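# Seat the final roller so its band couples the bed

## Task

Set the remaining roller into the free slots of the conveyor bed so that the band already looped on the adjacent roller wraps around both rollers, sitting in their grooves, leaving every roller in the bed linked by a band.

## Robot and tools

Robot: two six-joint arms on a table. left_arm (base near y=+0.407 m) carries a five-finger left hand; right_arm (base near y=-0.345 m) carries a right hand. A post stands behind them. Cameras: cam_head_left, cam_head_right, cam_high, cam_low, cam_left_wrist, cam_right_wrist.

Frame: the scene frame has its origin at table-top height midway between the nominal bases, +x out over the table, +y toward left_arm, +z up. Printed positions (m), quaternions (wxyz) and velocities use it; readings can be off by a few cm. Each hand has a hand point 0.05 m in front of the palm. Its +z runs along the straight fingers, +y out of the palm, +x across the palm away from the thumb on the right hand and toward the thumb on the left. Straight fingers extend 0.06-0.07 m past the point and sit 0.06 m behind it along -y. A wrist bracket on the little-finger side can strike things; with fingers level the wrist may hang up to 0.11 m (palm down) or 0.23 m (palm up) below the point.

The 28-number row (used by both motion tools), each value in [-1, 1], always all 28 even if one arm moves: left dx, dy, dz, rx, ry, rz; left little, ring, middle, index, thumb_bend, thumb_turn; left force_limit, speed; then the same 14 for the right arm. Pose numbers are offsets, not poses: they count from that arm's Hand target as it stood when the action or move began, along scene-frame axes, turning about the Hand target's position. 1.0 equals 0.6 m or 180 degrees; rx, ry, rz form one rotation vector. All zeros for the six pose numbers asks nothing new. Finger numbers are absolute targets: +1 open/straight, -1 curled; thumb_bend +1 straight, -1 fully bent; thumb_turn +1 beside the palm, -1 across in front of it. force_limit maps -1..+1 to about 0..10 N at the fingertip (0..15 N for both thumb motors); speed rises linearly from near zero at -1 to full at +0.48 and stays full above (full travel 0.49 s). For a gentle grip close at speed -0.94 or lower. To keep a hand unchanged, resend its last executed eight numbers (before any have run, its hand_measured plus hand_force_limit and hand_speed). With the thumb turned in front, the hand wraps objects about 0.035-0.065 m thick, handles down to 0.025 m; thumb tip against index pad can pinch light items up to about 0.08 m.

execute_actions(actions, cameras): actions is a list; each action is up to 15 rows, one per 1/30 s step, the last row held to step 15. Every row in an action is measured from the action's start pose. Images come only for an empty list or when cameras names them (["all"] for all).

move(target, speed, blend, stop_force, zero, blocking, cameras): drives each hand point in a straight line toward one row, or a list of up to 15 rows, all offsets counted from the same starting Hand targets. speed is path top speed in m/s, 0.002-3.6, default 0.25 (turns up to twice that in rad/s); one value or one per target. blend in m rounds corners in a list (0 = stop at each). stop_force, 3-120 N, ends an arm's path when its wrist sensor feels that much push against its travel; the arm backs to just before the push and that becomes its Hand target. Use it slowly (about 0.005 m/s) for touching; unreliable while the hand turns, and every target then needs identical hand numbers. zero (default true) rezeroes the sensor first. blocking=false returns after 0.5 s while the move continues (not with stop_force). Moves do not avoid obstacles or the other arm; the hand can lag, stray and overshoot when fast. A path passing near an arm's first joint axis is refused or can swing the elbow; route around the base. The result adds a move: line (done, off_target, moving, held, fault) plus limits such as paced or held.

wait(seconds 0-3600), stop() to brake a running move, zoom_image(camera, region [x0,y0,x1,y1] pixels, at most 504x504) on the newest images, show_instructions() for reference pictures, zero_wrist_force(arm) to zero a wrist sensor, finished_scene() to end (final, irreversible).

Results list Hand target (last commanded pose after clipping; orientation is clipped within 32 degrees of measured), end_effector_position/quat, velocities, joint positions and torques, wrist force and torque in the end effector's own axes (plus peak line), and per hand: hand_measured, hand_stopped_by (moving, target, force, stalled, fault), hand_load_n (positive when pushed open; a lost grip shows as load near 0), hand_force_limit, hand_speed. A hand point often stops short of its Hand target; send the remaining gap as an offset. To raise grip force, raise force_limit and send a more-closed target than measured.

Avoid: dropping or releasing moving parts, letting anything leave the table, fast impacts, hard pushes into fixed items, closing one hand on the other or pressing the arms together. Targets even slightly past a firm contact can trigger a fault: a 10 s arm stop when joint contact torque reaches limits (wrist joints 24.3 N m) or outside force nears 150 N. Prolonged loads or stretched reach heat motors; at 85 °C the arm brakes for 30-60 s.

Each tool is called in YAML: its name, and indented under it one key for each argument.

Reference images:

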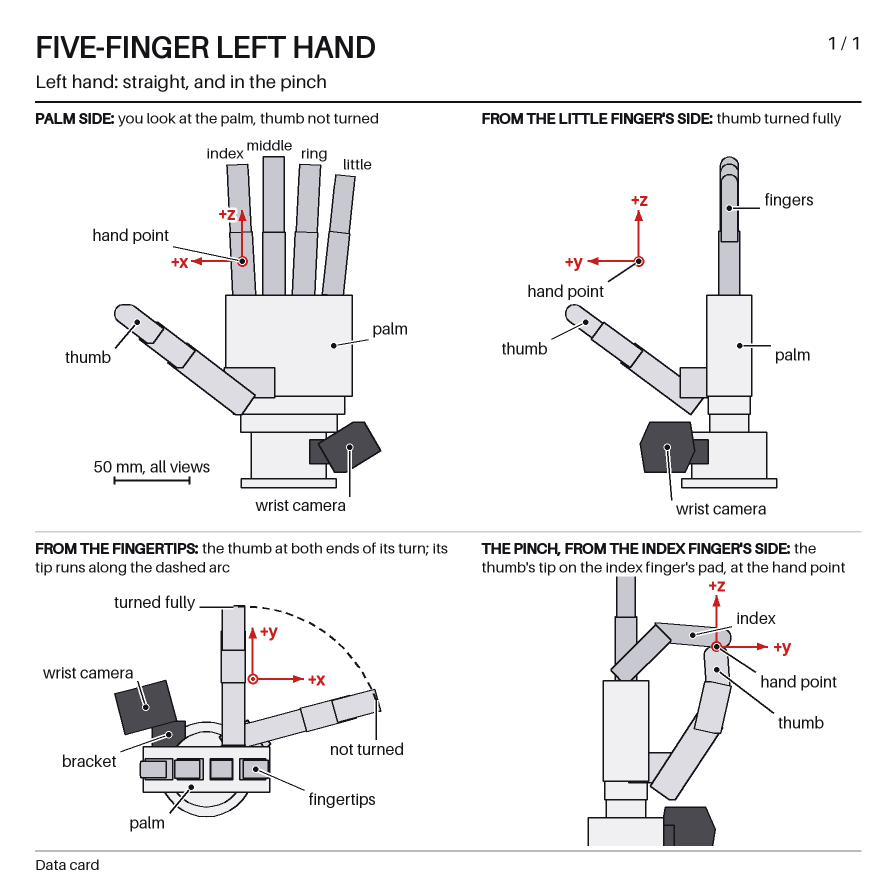

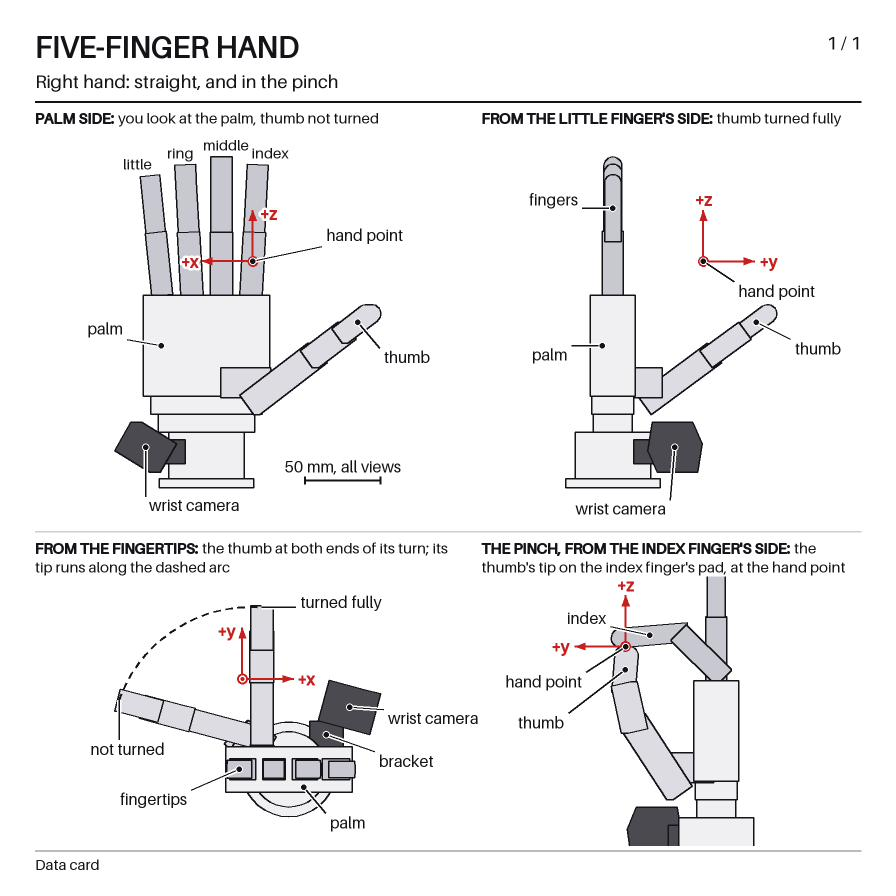

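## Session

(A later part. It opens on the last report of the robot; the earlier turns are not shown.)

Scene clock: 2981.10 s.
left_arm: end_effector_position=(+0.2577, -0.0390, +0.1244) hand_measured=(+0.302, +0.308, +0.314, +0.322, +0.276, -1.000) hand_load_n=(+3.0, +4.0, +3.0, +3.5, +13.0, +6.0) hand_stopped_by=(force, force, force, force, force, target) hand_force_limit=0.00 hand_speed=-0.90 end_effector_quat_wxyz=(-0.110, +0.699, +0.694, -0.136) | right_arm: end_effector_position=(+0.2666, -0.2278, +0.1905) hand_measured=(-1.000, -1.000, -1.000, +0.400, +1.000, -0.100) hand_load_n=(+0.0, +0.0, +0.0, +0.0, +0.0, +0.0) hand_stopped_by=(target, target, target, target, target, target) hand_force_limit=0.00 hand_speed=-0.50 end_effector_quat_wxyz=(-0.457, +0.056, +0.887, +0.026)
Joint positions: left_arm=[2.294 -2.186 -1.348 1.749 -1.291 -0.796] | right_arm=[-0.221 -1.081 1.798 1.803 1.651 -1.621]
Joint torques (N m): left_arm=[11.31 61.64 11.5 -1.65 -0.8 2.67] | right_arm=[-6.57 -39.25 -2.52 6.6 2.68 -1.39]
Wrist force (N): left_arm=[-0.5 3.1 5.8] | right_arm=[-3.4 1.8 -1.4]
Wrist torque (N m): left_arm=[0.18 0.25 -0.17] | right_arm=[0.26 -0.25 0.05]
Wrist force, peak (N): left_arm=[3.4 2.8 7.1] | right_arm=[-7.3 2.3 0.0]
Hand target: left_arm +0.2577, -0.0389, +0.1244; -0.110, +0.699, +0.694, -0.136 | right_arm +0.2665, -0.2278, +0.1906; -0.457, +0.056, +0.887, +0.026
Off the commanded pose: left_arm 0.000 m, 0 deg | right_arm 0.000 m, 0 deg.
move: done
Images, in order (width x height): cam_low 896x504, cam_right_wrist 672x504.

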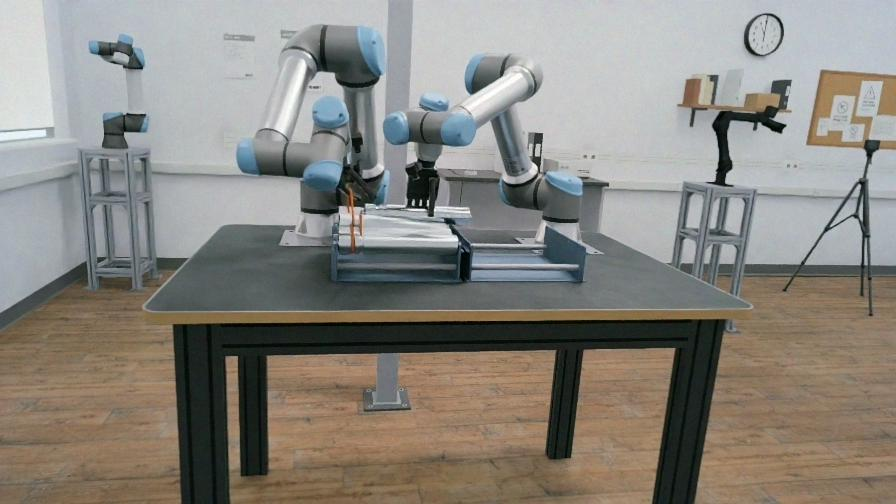

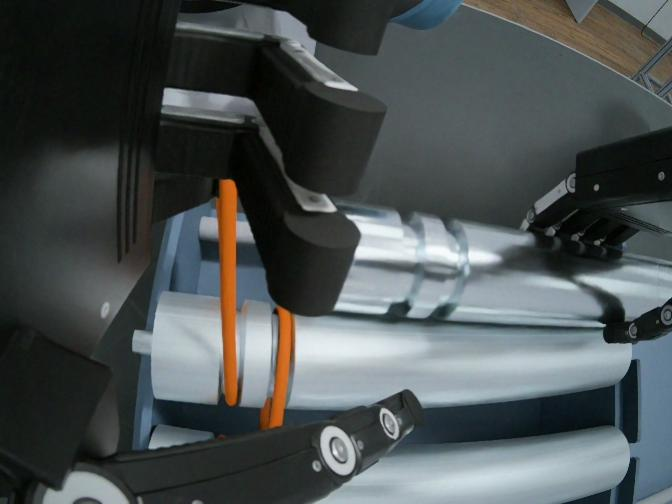

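move:
  target:
    - [0,0.05,0.02,0,0,0,-0.1,-0.1,-0.1,-0.1,-0.3,-1,0.0,-0.9,0,0,0,0,0,0,-1,-1,-1,0.4,1,-1,0,-0.5]
    - [0,0.0833,0.1,0,0,0,-0.1,-0.1,-0.1,-0.1,-0.3,-1,0.0,-0.9,0,0,0,0,0,0,-1,-1,-1,0.4,1,-1,0,-0.5]
  speed: 0.06
  blend: 0.01
  cameras: ["cam_right_wrist","cam_low"]

zoom_image:
  camera: "cam_low"
  region: [320, 170, 480, 290]

Scene clock: 3011.67 s.
left_arm: end_effector_position=(+0.2577, +0.0110, +0.1842) hand_measured=(+0.302, +0.308, +0.314, +0.322, +0.276, -1.000) hand_load_n=(+3.0, +4.5, +3.0, +3.5, +13.0, +6.0) hand_stopped_by=(force, force, force, force, force, target) hand_force_limit=0.00 hand_speed=-0.90 end_effector_quat_wxyz=(-0.110, +0.699, +0.694, -0.136) | right_arm: end_effector_position=(+0.2665, -0.2278, +0.1906) hand_measured=(-1.000, -1.000, -1.000, +0.400, +1.000, -1.000) hand_load_n=(+0.0, +0.0, +0.0, -0.5, +0.0, +0.5) hand_stopped_by=(target, target, target, target, target, target) hand_force_limit=0.00 hand_speed=-0.50 end_effector_quat_wxyz=(-0.457, +0.056, +0.887, +0.026)
Joint positions: left_arm=[2.366 -2.035 -1.431 1.662 -1.307 -0.724] | right_arm=[-0.221 -1.082 1.798 1.803 1.651 -1.621]
Joint torques (N m): left_arm=[12.95 54.23 26.32 -5.73 -0.85 2.79] | right_arm=[-6.16 -39.76 -2.61 6.6 2.74 -1.25]
Wrist force (N): left_arm=[-0.3 3.0 5.5] | right_arm=[-4.1 1.9 -1.0]
Wrist torque (N m): left_arm=[0.20 0.22 -0.13] | right_arm=[0.25 -0.28 0.02]
Wrist force, peak (N): left_arm=[-0.6 3.4 6.3] | right_arm=[-5.5 1.8 -1.0]
Hand target: left_arm +0.2577, +0.0111, +0.1844; -0.110, +0.699, +0.694, -0.136 | right_arm +0.2665, -0.2278, +0.1906; -0.457, +0.056, +0.887, +0.026
Off the commanded pose: left_arm 0.000 m, 0 deg | right_arm 0.000 m, 0 deg.
move: done; blend cut to 0 m at target 1
Images, in order (width x height): cam_low 896x504, cam_right_wrist 672x504.

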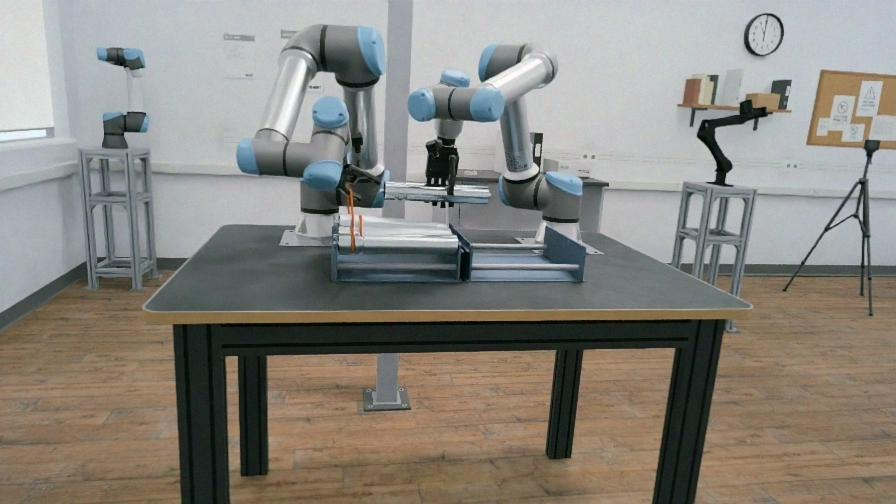

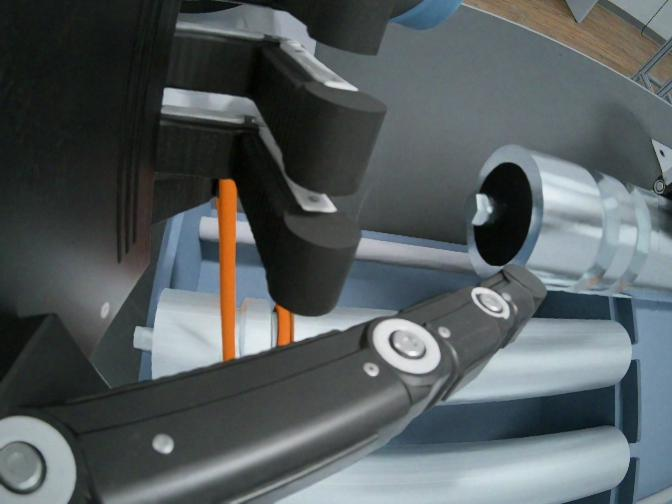

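Scaled by 3.150 from the camera's image (finer frame: 1280x720).

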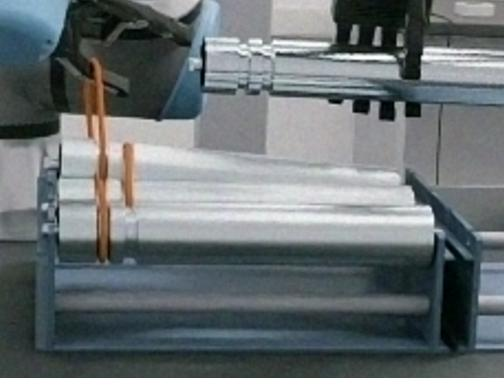

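move:
  target: [0,0,0,0,0,0,-0.1,-0.1,-0.1,-0.1,-0.3,-1,0.0,-0.9,-0.0417,0,-0.05,0,0,0,-1,-1,-1,0.4,1,-1,0,-0.5]
  speed: 0.03
  cameras: ["cam_right_wrist","cam_low"]

zoom_image:
  camera: "cam_low"
  region: [320, 170, 480, 290]

zoom_image:
  camera: "cam_right_wrist"
  region: [100, 170, 320, 440]

Scene clock: 3018.10 s.
left_arm: end_effector_position=(+0.2577, +0.0111, +0.1844) hand_measured=(+0.302, +0.308, +0.314, +0.322, +0.276, -1.000) hand_load_n=(+3.5, +4.0, +2.5, +3.0, +13.0, +6.0) hand_stopped_by=(force, force, force, force, force, target) hand_force_limit=0.00 hand_speed=-0.90 end_effector_quat_wxyz=(-0.110, +0.699, +0.694, -0.136) | right_arm: end_effector_position=(+0.2416, -0.2278, +0.1607) hand_measured=(-1.000, -1.000, -1.000, +0.400, +1.000, -1.000) hand_load_n=(+0.0, +0.0, +0.0, -1.0, +0.0, +0.0) hand_stopped_by=(target, target, target, target, target, target) hand_force_limit=0.00 hand_speed=-0.50 end_effector_quat_wxyz=(-0.457, +0.056, +0.887, +0.026)
Joint positions: left_arm=[2.366 -2.034 -1.431 1.661 -1.307 -0.724] | right_arm=[-0.234 -1.077 1.895 1.7 1.661 -1.629]
Joint torques (N m): left_arm=[13.41 56.69 25.77 -5.21 -0.65 2.77] | right_arm=[-6.23 -25.67 0.01 2.74 2.8 -1.4]
Wrist force (N): left_arm=[-0.4 2.9 5.6] | right_arm=[-4.7 2.4 -3.1]
Wrist torque (N m): left_arm=[0.18 0.23 -0.12] | right_arm=[0.39 -0.26 0.00]
Wrist force, peak (N): left_arm=[-0.5 3.1 5.8] | right_arm=[-5.1 2.4 -3.3]
Hand target: left_arm +0.2577, +0.0111, +0.1844; -0.110, +0.699, +0.694, -0.136 | right_arm +0.2415, -0.2278, +0.1606; -0.457, +0.056, +0.887, +0.026
Off the commanded pose: left_arm 0.000 m, 0 deg | right_arm 0.000 m, 0 deg.
move: done
Images, in order (width x height): cam_low 896x504, cam_right_wrist 672x504.

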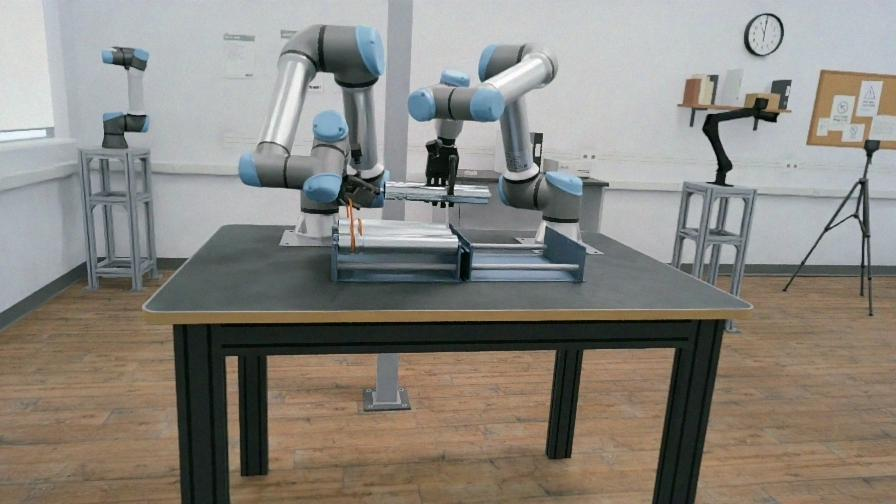

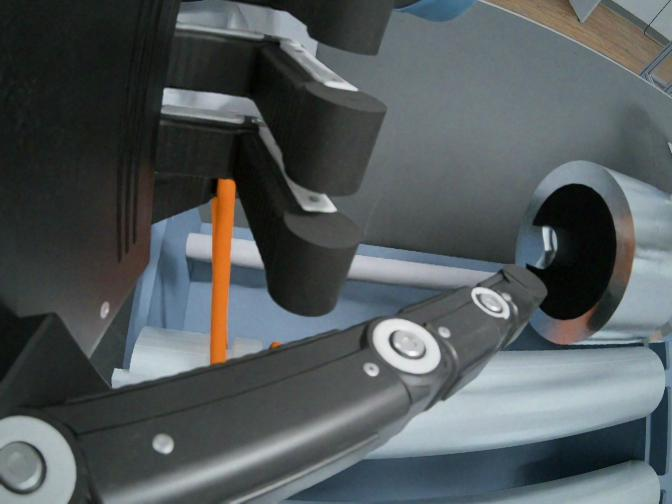

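Scaled by 3.150 from the camera's image (finer frame: 1280x720).

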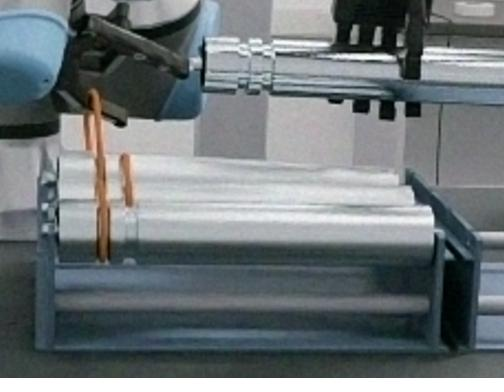

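Scaled by 1.867 from the camera's image (finer frame: 960x720).

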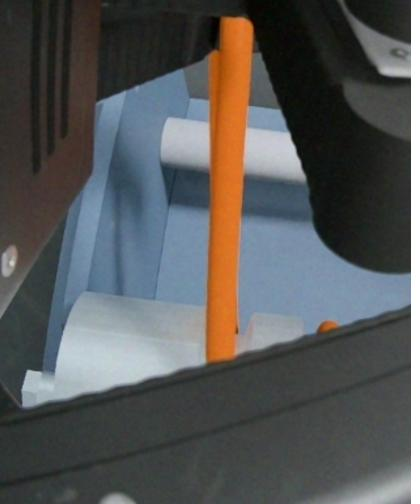

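move:
  target: [0,0,0,0,0,0,-0.1,-0.1,-0.1,-0.1,-0.3,-1,0.0,-0.9,-0.0333,0,-0.0417,0,0,0,-1,-1,-1,0.4,0.2,-1,0,-0.5]
  speed: 0.03
  cameras: ["cam_right_wrist","cam_low"]

zoom_image:
  camera: "cam_low"
  region: [325, 185, 425, 255]

zoom_image:
  camera: "cam_right_wrist"
  region: [100, 170, 320, 440]

Scene clock: 3023.57 s.
left_arm: end_effector_position=(+0.2577, +0.0111, +0.1844) hand_measured=(+0.302, +0.308, +0.314, +0.322, +0.276, -1.000) hand_load_n=(+3.5, +4.5, +3.0, +3.0, +13.0, +6.0) hand_stopped_by=(force, force, force, force, force, target) hand_force_limit=0.00 hand_speed=-0.90 end_effector_quat_wxyz=(-0.110, +0.699, +0.694, -0.136) | right_arm: end_effector_position=(+0.2216, -0.2278, +0.1357) hand_measured=(-1.000, -1.000, -1.000, +0.400, +0.416, -1.000) hand_load_n=(+0.0, +0.0, +0.0, -3.0, +9.0, +2.5) hand_stopped_by=(target, target, target, target, force, target) hand_force_limit=0.00 hand_speed=-0.50 end_effector_quat_wxyz=(-0.457, +0.056, +0.887, +0.026)
Joint positions: left_arm=[2.366 -2.034 -1.431 1.661 -1.307 -0.724] | right_arm=[-0.246 -1.063 1.969 1.612 1.671 -1.636]
Joint torques (N m): left_arm=[13.26 56.49 25.43 -5.4 -0.41 2.65] | right_arm=[-5.75 -25.76 5.31 3.41 3.38 -1.46]
Wrist force (N): left_arm=[-0.4 3.1 5.6] | right_arm=[-9.2 3.8 -9.0]
Wrist torque (N m): left_arm=[0.20 0.24 -0.13] | right_arm=[0.62 -0.23 -0.17]
Wrist force, peak (N): left_arm=[-0.4 3.0 5.9] | right_arm=[-9.3 3.9 -8.9]
Hand target: left_arm +0.2577, +0.0111, +0.1844; -0.110, +0.699, +0.694, -0.136 | right_arm +0.2215, -0.2278, +0.1356; -0.457, +0.056, +0.887, +0.026
Off the commanded pose: left_arm 0.000 m, 0 deg | right_arm 0.000 m, 0 deg.
move: done
Images, in order (width x height): cam_low 896x504, cam_right_wrist 672x504.

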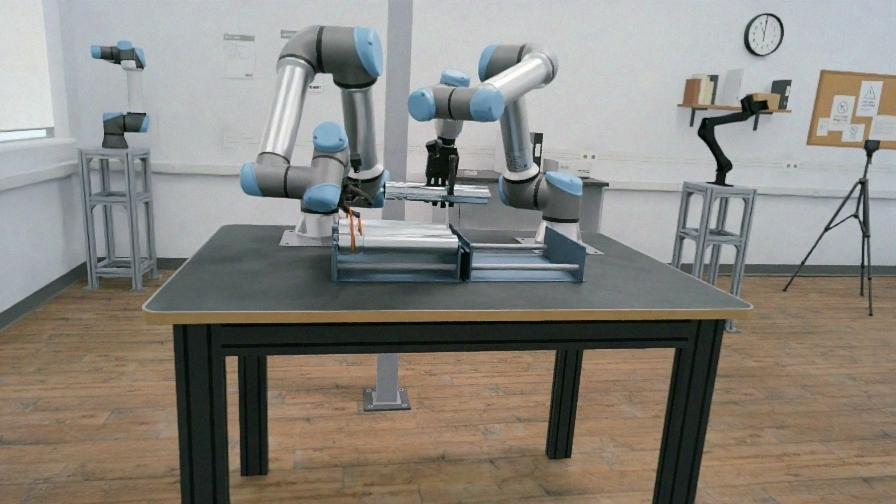

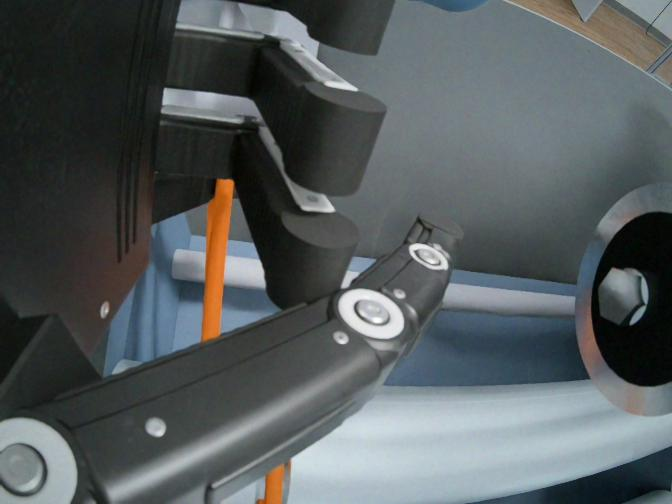

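Scaled by 5.040 from the camera's image (finer frame: 1280x720).

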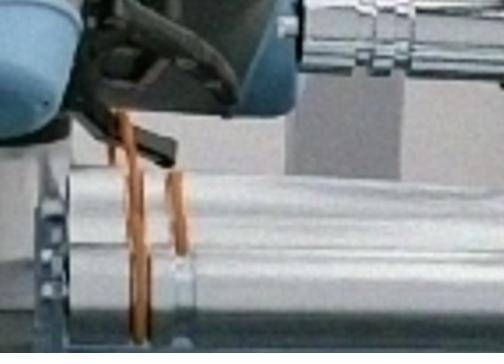

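Scaled by 1.867 from the camera's image (finer frame: 960x720).

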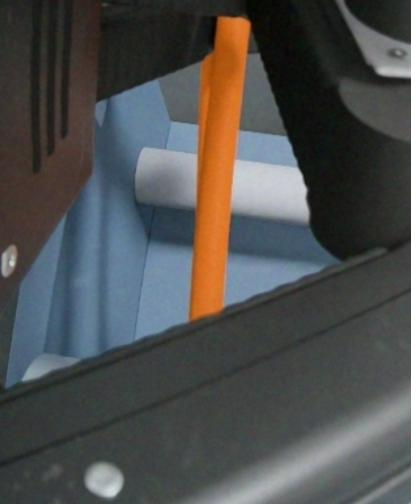

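move:
  target: [0,0,0,0,0,0,-0.1,-0.1,-0.1,-0.1,-0.3,-1,0.0,-0.9,-0.0083,0,-0.0,0,0,0,-1,-1,-1,0.4,0.6,-0.4,0,-0.5]
  speed: 0.03
  cameras: ["cam_right_wrist","cam_low","cam_high","cam_head_left"]

zoom_image:
  camera: "cam_high"
  region: [220, 170, 360, 330]

zoom_image:
  camera: "cam_head_left"
  region: [530, 350, 630, 450]

zoom_image:
  camera: "cam_low"
  region: [325, 185, 425, 255]

Scene clock: 3029.97 s.
left_arm: end_effector_position=(+0.2577, +0.0111, +0.1844) hand_measured=(+0.302, +0.308, +0.314, +0.322, +0.276, -1.000) hand_load_n=(+3.0, +4.5, +2.5, +3.5, +13.0, +6.5) hand_stopped_by=(force, force, force, force, force, target) hand_force_limit=0.00 hand_speed=-0.90 end_effector_quat_wxyz=(-0.110, +0.699, +0.694, -0.136) | right_arm: end_effector_position=(+0.2166, -0.2278, +0.1356) hand_measured=(-1.000, -1.000, -1.000, +0.400, +0.600, -0.400) hand_load_n=(+0.0, +0.0, +0.0, -4.5, +0.0, +0.0) hand_stopped_by=(target, target, target, target, target, target) hand_force_limit=0.00 hand_speed=-0.50 end_effector_quat_wxyz=(-0.457, +0.056, +0.887, +0.026)
Joint positions: left_arm=[2.366 -2.034 -1.431 1.661 -1.307 -0.724] | right_arm=[-0.249 -1.071 1.984 1.605 1.673 -1.637]
Joint torques (N m): left_arm=[12.52 56.12 25.63 -5.08 -0.27 2.66] | right_arm=[-5.47 -36.58 6.85 4.57 3.94 -1.5]
Wrist force (N): left_arm=[-0.5 2.8 5.6] | right_arm=[-13.8 5.1 -12.6]
Wrist torque (N m): left_arm=[0.16 0.25 -0.13] | right_arm=[0.78 -0.35 -0.36]
Wrist force, peak (N): left_arm=[-0.4 3.2 5.9] | right_arm=[-13.9 5.0 -12.9]
Hand target: left_arm +0.2577, +0.0111, +0.1844; -0.110, +0.699, +0.694, -0.136 | right_arm +0.2166, -0.2278, +0.1356; -0.457, +0.056, +0.887, +0.026
Off the commanded pose: left_arm 0.000 m, 0 deg | right_arm 0.000 m, 0 deg.
move: done
Images, in order (width x height): cam_head_left 896x504, cam_high 896x504, cam_low 896x504, cam_right_wrist 672x504.

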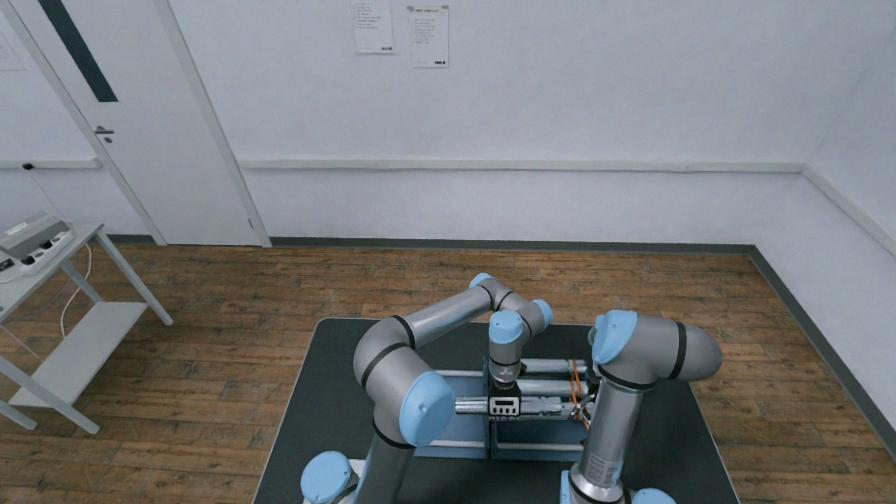

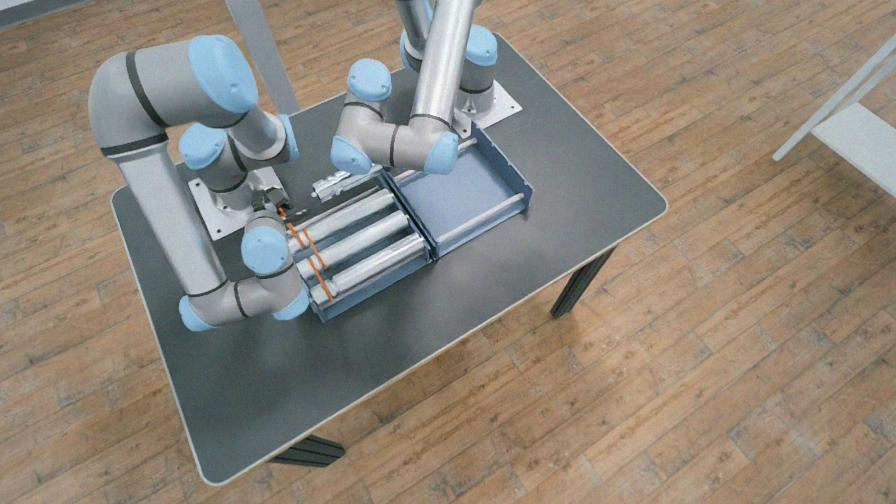

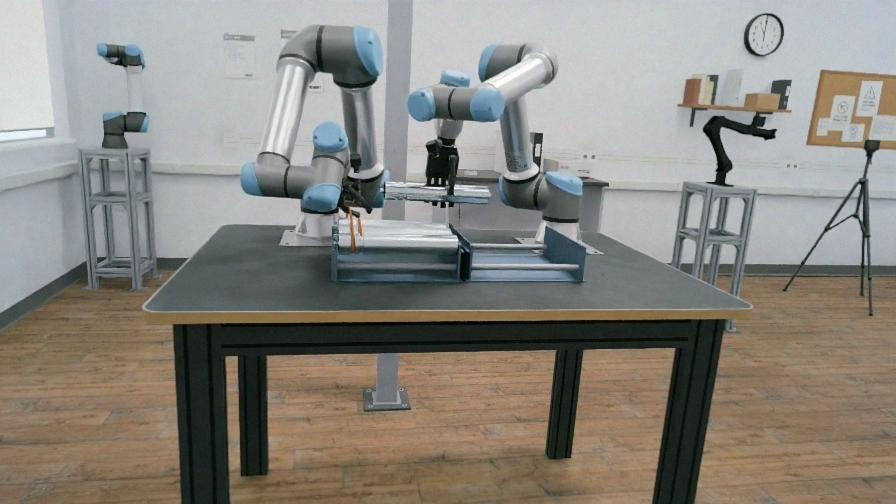

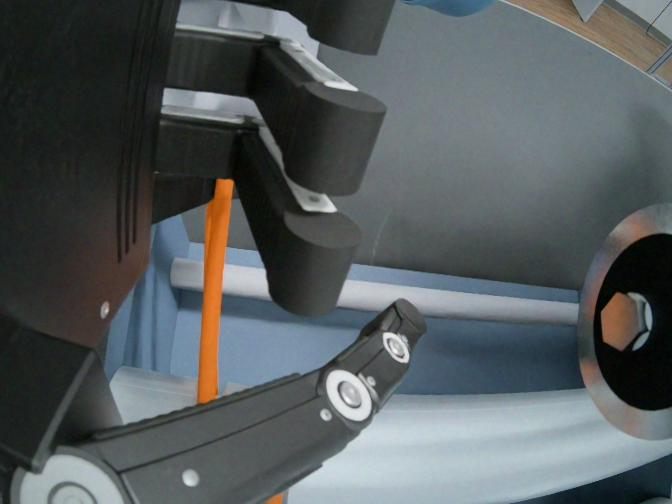

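Scaled by 3.150 from the camera's image (finer frame: 1280x720).

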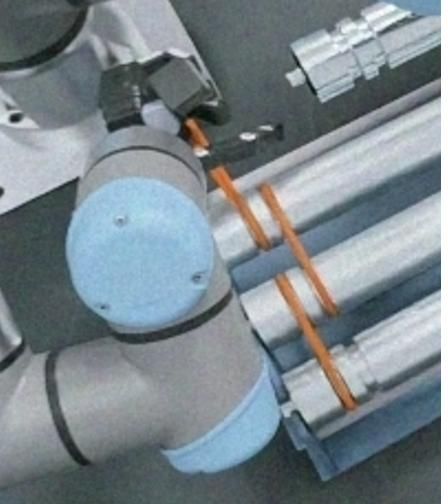

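Scaled by 5.040 from the camera's image (finer frame: 1280x720).

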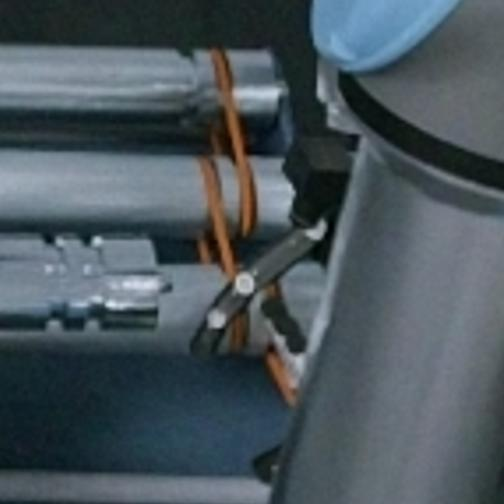

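Scaled by 5.040 from the camera's image (finer frame: 1280x720).

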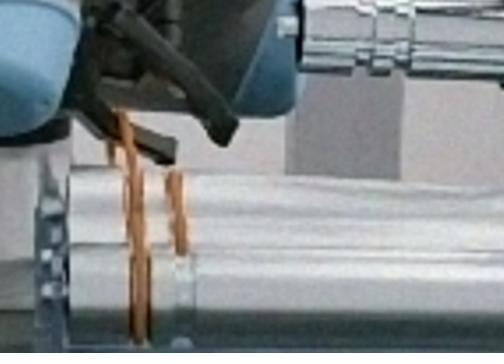

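move:
  target: [0,0,0,0,0,0,-0.1,-0.1,-0.1,-0.1,-0.3,-1,0.0,-0.9,0.0,0,-0.04,0,0,0,-1,-1,-1,0.4,0.6,-1,0,-0.5]
  speed: 0.03
  cameras: ["cam_right_wrist","cam_low"]

zoom_image:
  camera: "cam_low"
  region: [325, 185, 425, 255]

Scene clock: 3038.13 s.
left_arm: end_effector_position=(+0.2577, +0.0111, +0.1844) hand_measured=(+0.302, +0.308, +0.314, +0.322, +0.276, -1.000) hand_load_n=(+3.5, +4.0, +2.5, +3.5, +13.0, +6.0) hand_stopped_by=(force, force, force, force, force, target) hand_force_limit=0.00 hand_speed=-0.90 end_effector_quat_wxyz=(-0.110, +0.699, +0.694, -0.136) | right_arm: end_effector_position=(+0.2166, -0.2278, +0.1117) hand_measured=(-1.000, -1.000, -1.000, +0.400, +0.600, -1.000) hand_load_n=(+0.0, +0.0, +0.0, -2.5, +0.0, +0.5) hand_stopped_by=(target, target, target, target, target, target) hand_force_limit=0.00 hand_speed=-0.50 end_effector_quat_wxyz=(-0.457, +0.056, +0.887, +0.026) end_effector_velocity=(+0.000, +0.000, -0.002) end_effector_angular_velocity=(+0.000, +0.001, +0.000)
Joint positions: left_arm=[2.366 -2.034 -1.431 1.661 -1.307 -0.724] | right_arm=[-0.249 -1.022 1.992 1.547 1.673 -1.637]
Joint velocities: left_arm=[within noise] | right_arm=[0 0.005 0 -0.004 0 0]
Joint torques (N m): left_arm=[12.89 56.87 25.75 -5.22 -0.06 2.52] | right_arm=[-4.68 -23.98 4.02 2.11 2.4 -1.01]
Wrist force (N): left_arm=[-0.4 3.1 5.8] | right_arm=[-3.3 2.2 -7.8]
Wrist torque (N m): left_arm=[0.19 0.25 -0.14] | right_arm=[0.41 -0.34 0.04]
Wrist force, peak (N): left_arm=[-0.6 3.0 5.9] | right_arm=[-14.0 5.1 -12.8]
Hand target: left_arm +0.2577, +0.0111, +0.1844; -0.110, +0.699, +0.694, -0.136 | right_arm +0.2166, -0.2278, +0.1116; -0.457, +0.056, +0.887, +0.026
Off the commanded pose: left_arm 0.000 m, 0 deg | right_arm 0.000 m, 0 deg.
move: done
Images, in order (width x height): cam_low 896x504, cam_right_wrist 672x504.

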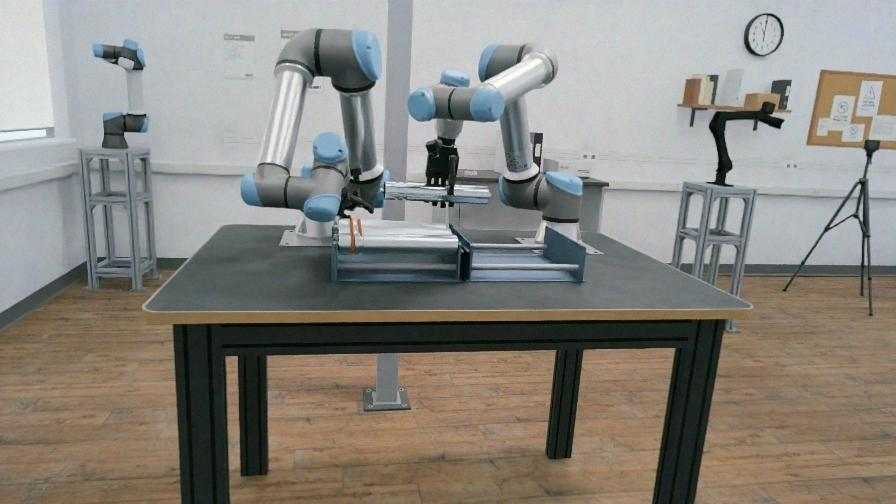

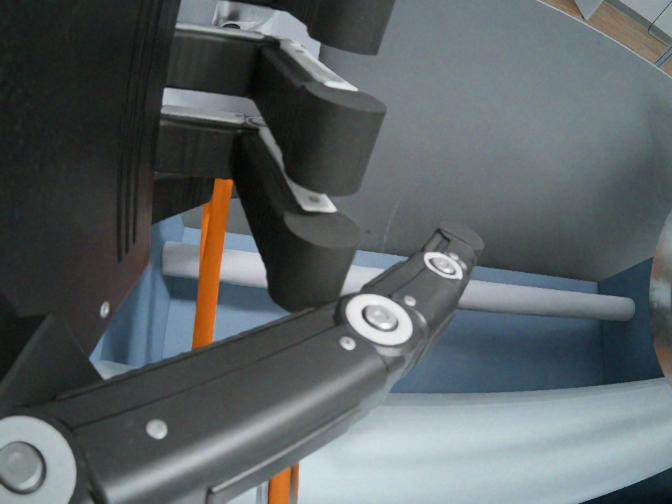

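Scaled by 5.040 from the camera's image (finer frame: 1280x720).

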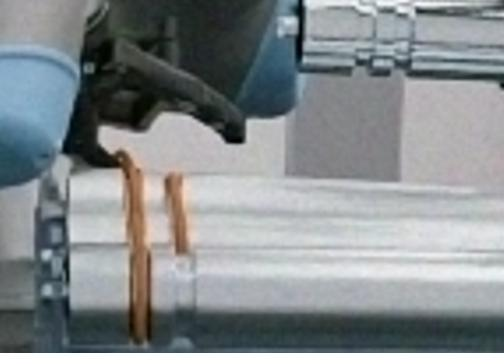

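move:
  target: [0,0,0,0,0,0,-0.1,-0.1,-0.1,-0.1,-0.3,-1,0.0,-0.9,-0.01,0,-0.003,0,0,0,-1,-1,-1,0.4,0.6,-1,0,-0.5]
  speed: 0.02
  cameras: ["cam_low"]

zoom_image:
  camera: "cam_low"
  region: [325, 205, 395, 255]

Scene clock: 3044.83 s.
left_arm: end_effector_position=(+0.2577, +0.0111, +0.1844) hand_measured=(+0.302, +0.308, +0.314, +0.322, +0.276, -1.000) hand_load_n=(+3.5, +4.5, +2.5, +3.5, +13.0, +6.0) hand_stopped_by=(force, force, force, force, force, target) hand_force_limit=0.00 hand_speed=-0.90 end_effector_quat_wxyz=(-0.110, +0.699, +0.694, -0.136) | right_arm: end_effector_position=(+0.2107, -0.2278, +0.1098) hand_measured=(-1.000, -1.000, -1.000, +0.400, +0.600, -1.000) hand_load_n=(+0.0, +0.0, +0.0, -5.0, +0.0, +0.0) hand_stopped_by=(target, target, target, target, target, target) hand_force_limit=0.00 hand_speed=-0.50 end_effector_quat_wxyz=(-0.457, +0.056, +0.887, +0.026)
Joint positions: left_arm=[2.366 -2.034 -1.431 1.661 -1.307 -0.724] | right_arm=[-0.253 -1.027 2.011 1.534 1.676 -1.64]
Joint torques (N m): left_arm=[13.04 56.01 26.35 -5.25 0.28 2.48] | right_arm=[-5.3 -36.34 8.52 3.92 3.85 -1.47]
Wrist force (N): left_arm=[-0.6 2.9 5.5] | right_arm=[-10.8 5.1 -14.3]
Wrist torque (N m): left_arm=[0.18 0.25 -0.13] | right_arm=[0.86 -0.29 -0.25]
Wrist force, peak (N): left_arm=[-0.5 3.1 5.9] | right_arm=[-10.8 5.1 -14.3]
Hand target: left_arm +0.2577, +0.0111, +0.1844; -0.110, +0.699, +0.694, -0.136 | right_arm +0.2106, -0.2278, +0.1098; -0.457, +0.056, +0.887, +0.026
Off the commanded pose: left_arm 0.000 m, 0 deg | right_arm 0.000 m, 0 deg.
move: done

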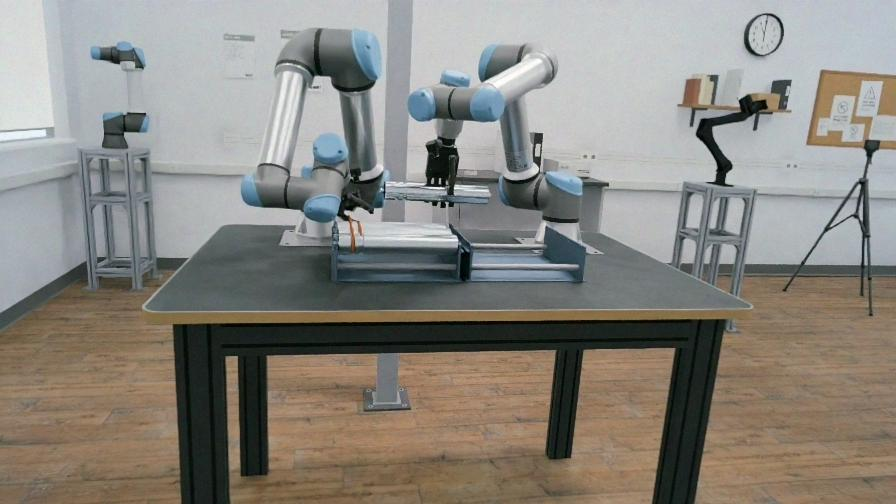

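Scaled by 7.200 from the camera's image (finer frame: 1280x720).

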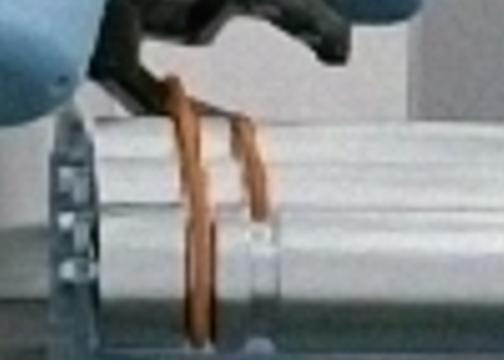

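move:
  target:
    - [0,0,0,0,0,0,-0.1,-0.1,-0.1,-0.1,-0.3,-1,0.0,-0.9,0.024,0,0.0137,0,0,0,-1,-1,-1,0.4,0.6,-1,0,-0.5]
    - [0.04,0,0.045,0,0,0,-0.1,-0.1,-0.1,-0.1,-0.3,-1,0.0,-0.9,0.04,0,0.045,0,0,0,-1,-1,-1,0.4,0.6,-1,0,-0.5]
  speed: 0.03
  cameras: ["cam_low"]

zoom_image:
  camera: "cam_low"
  region: [325, 185, 425, 255]

Scene clock: 3085.37 s.
left_arm: end_effector_position=(+0.2816, +0.0111, +0.2113) hand_measured=(+0.302, +0.308, +0.314, +0.322, +0.276, -1.000) hand_load_n=(+3.5, +4.5, +2.5, +3.0, +13.0, +6.5) hand_stopped_by=(force, force, force, force, force, target) hand_force_limit=0.00 hand_speed=-0.90 end_effector_quat_wxyz=(-0.110, +0.699, +0.694, -0.136) | right_arm: end_effector_position=(+0.2345, -0.2278, +0.1367) hand_measured=(-1.000, -1.000, -1.000, +0.400, +0.600, -1.000) hand_load_n=(+0.0, +0.0, +0.0, -0.5, +0.0, +0.5) hand_stopped_by=(target, target, target, target, target, target) hand_force_limit=0.00 hand_speed=-0.50 end_effector_quat_wxyz=(-0.457, +0.056, +0.887, +0.026)
Joint positions: left_arm=[2.4 -2.046 -1.344 1.577 -1.315 -0.689] | right_arm=[-0.238 -1.044 1.928 1.634 1.664 -1.631]
Joint torques (N m): left_arm=[14.9 31.42 27.82 -5.58 -0.92 2.74] | right_arm=[6.72 -37.48 -18.04 5.21 -2 1.52]
Wrist force (N): left_arm=[-0.3 3.2 5.6] | right_arm=[0.7 0.4 -1.7]
Wrist torque (N m): left_arm=[0.19 0.24 -0.16] | right_arm=[0.11 -0.26 0.06]
Wrist force, peak (N): left_arm=[-0.6 3.0 6.0] | right_arm=[-11.3 5.2 -14.8]
Hand target: left_arm +0.2817, +0.0111, +0.2114; -0.110, +0.699, +0.694, -0.136 | right_arm +0.2346, -0.2278, +0.1368; -0.457, +0.056, +0.887, +0.026
Off the commanded pose: left_arm 0.000 m, 0 deg | right_arm 0.000 m, 0 deg.
move: done

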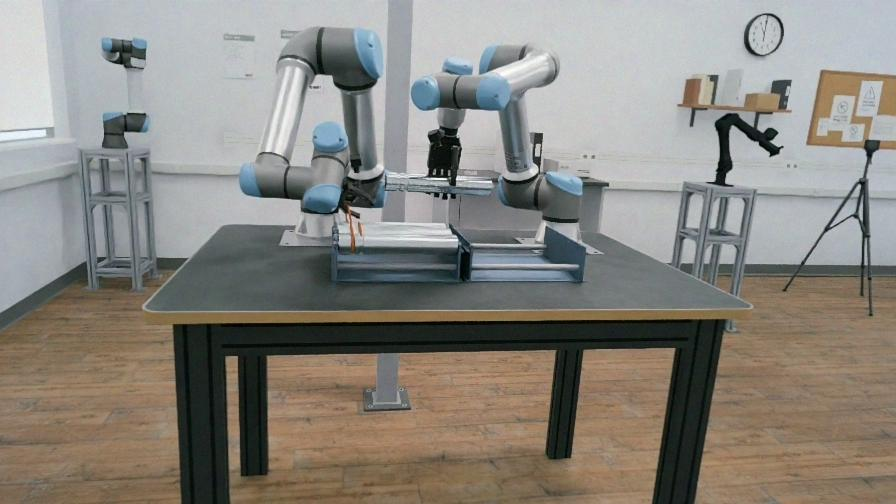

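Scaled by 5.040 from the camera's image (finer frame: 1280x720).

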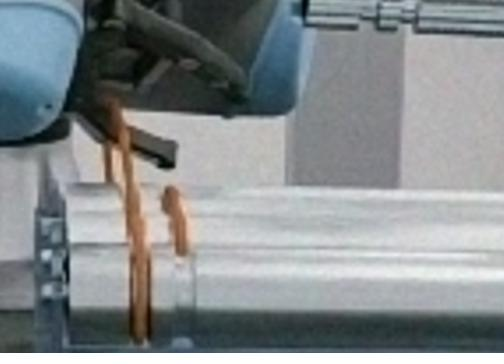

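move:
  target: [0,0,0,0,0,0,-0.1,-0.1,-0.1,-0.1,-0.3,-1,0.0,-0.9,0.048,-0.001,0.0565,0,0,0,-1,-1,-1,0.2,0.6,-0.1,0,-0.5]
  speed: 0.03
  cameras: ["cam_low","cam_right_wrist"]

zoom_image:
  camera: "cam_low"
  region: [325, 185, 425, 255]

Scene clock: 3090.03 s.
left_arm: end_effector_position=(+0.2817, +0.0111, +0.2114) hand_measured=(+0.302, +0.308, +0.314, +0.322, +0.276, -1.000) hand_load_n=(+3.5, +4.5, +2.5, +3.5, +13.0, +6.0) hand_stopped_by=(force, force, force, force, force, target) hand_force_limit=0.00 hand_speed=-0.90 end_effector_quat_wxyz=(-0.110, +0.699, +0.694, -0.136) | right_arm: end_effector_position=(+0.2633, -0.2284, +0.1706) hand_measured=(-1.000, -1.000, -1.000, +0.200, +0.600, -0.100) hand_load_n=(+0.0, +0.0, +0.5, +0.0, +0.0, +0.5) hand_stopped_by=(target, target, target, target, target, target) hand_force_limit=0.00 hand_speed=-0.50 end_effector_quat_wxyz=(-0.457, +0.056, +0.887, +0.026)
Joint positions: left_arm=[2.4 -2.046 -1.344 1.577 -1.315 -0.689] | right_arm=[-0.224 -1.055 1.821 1.753 1.653 -1.623]
Joint torques (N m): left_arm=[13.05 31.03 25.51 -5.26 -0.88 2.55] | right_arm=[6.53 -39.76 -20.06 6.42 -1.99 1.51]
Wrist force (N): left_arm=[-0.4 3.2 5.8] | right_arm=[-2.3 0.6 -0.6]
Wrist torque (N m): left_arm=[0.18 0.25 -0.16] | right_arm=[0.06 -0.20 -0.06]
Wrist force, peak (N): left_arm=[-0.4 3.1 6.0] | right_arm=[-2.6 0.6 -0.9]
Hand target: left_arm +0.2817, +0.0111, +0.2114; -0.110, +0.699, +0.694, -0.136 | right_arm +0.2634, -0.2284, +0.1707; -0.457, +0.056, +0.887, +0.026
Off the commanded pose: left_arm 0.000 m, 0 deg | right_arm 0.000 m, 0 deg.
move: done

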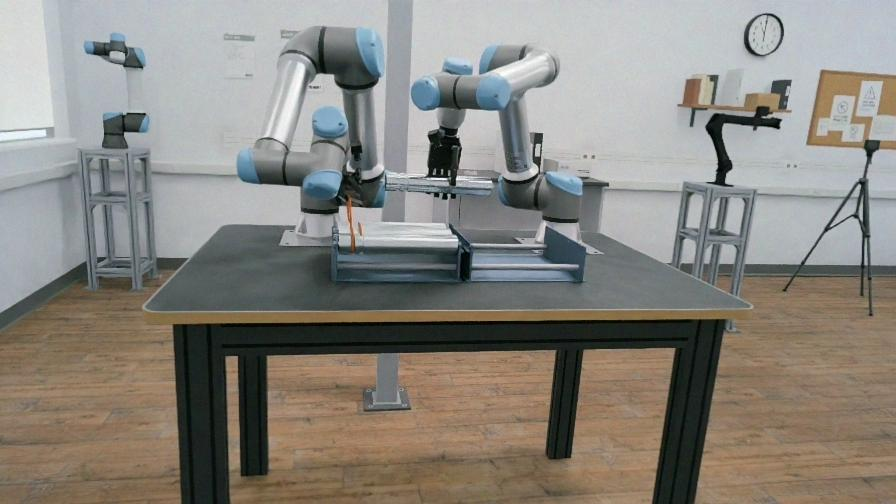

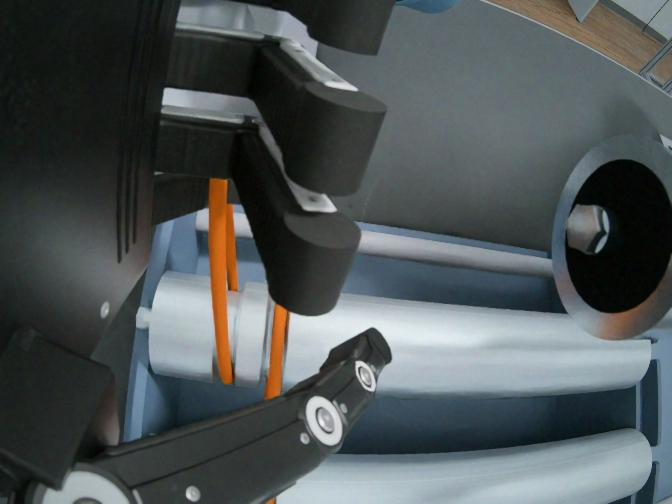

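Scaled by 5.040 from the camera's image (finer frame: 1280x720).

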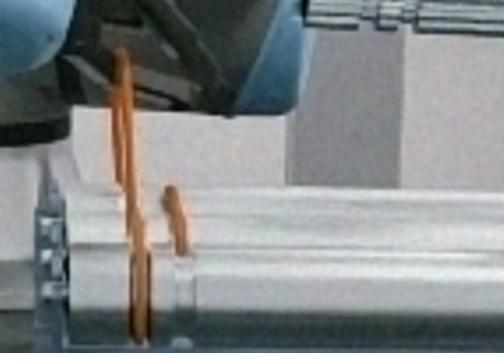

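move:
  target:
    - [-0.0048,-0.0785,-0.019,0,0,0,-0.1,-0.1,-0.1,-0.1,-0.3,-1,0.0,-0.9,0,0,0,0,0,0,-1,-1,-1,0.2,0.6,-0.1,0,-0.5]
    - [-0.0048,-0.0785,-0.1117,0,0,0,-0.1,-0.1,-0.1,-0.1,-0.3,-1,0.0,-0.9,0,0,0,0,0,0,-1,-1,-1,0.2,0.6,-0.1,0,-0.5]
    - [-0.0382,-0.0785,-0.1483,0,0,0,-0.1,-0.1,-0.1,-0.1,-0.3,-1,0.0,-0.9,0,0,0,0,0,0,-1,-1,-1,0.2,0.6,-0.1,0,-0.5]
  speed: 0.06
  blend: 0.005
  cameras: ["cam_low","cam_right_wrist"]

zoom_image:
  camera: "cam_low"
  region: [325, 185, 425, 255]

Scene clock: 3105.80 s.
left_arm: end_effector_position=(+0.2589, -0.0360, +0.1225) hand_measured=(+0.302, +0.308, +0.314, +0.322, +0.276, -1.000) hand_load_n=(+3.0, +4.0, +3.0, +4.0, +14.0, +5.0) hand_stopped_by=(force, force, force, force, force, target) hand_force_limit=0.00 hand_speed=-0.90 end_effector_quat_wxyz=(-0.110, +0.699, +0.694, -0.136) | right_arm: end_effector_position=(+0.2634, -0.2284, +0.1707) hand_measured=(-1.000, -1.000, -1.000, +0.200, +0.600, -0.100) hand_load_n=(+0.0, +0.0, +0.0, +0.0, +0.0, +0.0) hand_stopped_by=(target, target, target, target, target, target) hand_force_limit=0.00 hand_speed=-0.50 end_effector_quat_wxyz=(-0.457, +0.056, +0.887, +0.026)
Joint positions: left_arm=[2.3 -2.183 -1.358 1.755 -1.292 -0.79] | right_arm=[-0.224 -1.055 1.821 1.753 1.653 -1.623]
Joint torques (N m): left_arm=[-13.25 63.68 9.7 -1.39 2.24 -2.9] | right_arm=[6.22 -37.95 -16.2 6.23 -1.08 0.11]
Wrist force (N): left_arm=[-0.4 3.1 5.7] | right_arm=[-2.0 0.8 -0.6]
Wrist torque (N m): left_arm=[0.19 0.24 0.04] | right_arm=[0.08 -0.29 -0.03]
Wrist force, peak (N): left_arm=[-0.4 2.7 6.2] | right_arm=[-4.9 1.3 -2.0]
Hand target: left_arm +0.2588, -0.0360, +0.1224; -0.110, +0.699, +0.694, -0.136 | right_arm +0.2634, -0.2284, +0.1707; -0.457, +0.056, +0.887, +0.026
Off the commanded pose: left_arm 0.000 m, 0 deg | right_arm 0.000 m, 0 deg.
move: done

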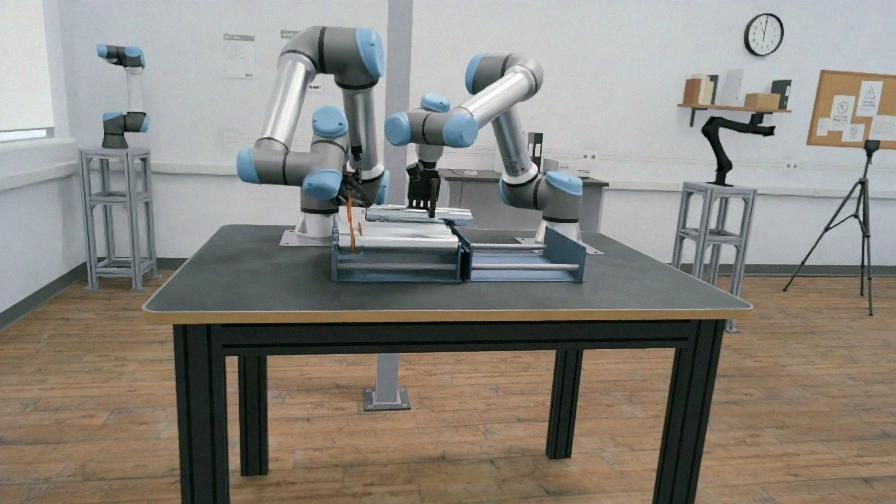

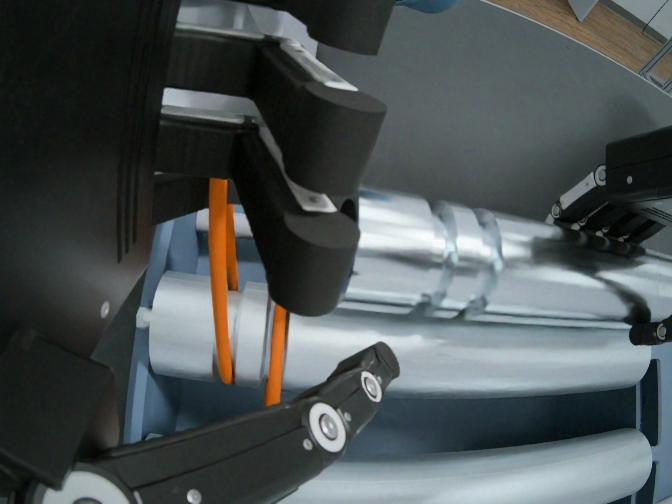

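Scaled by 5.040 from the camera's image (finer frame: 1280x720).

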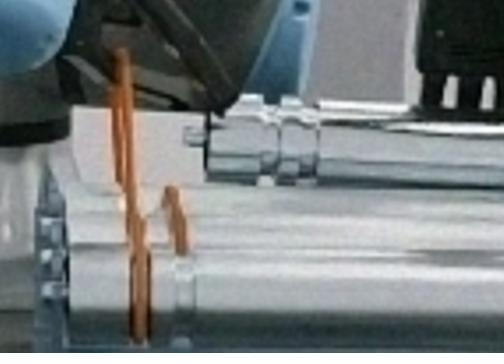

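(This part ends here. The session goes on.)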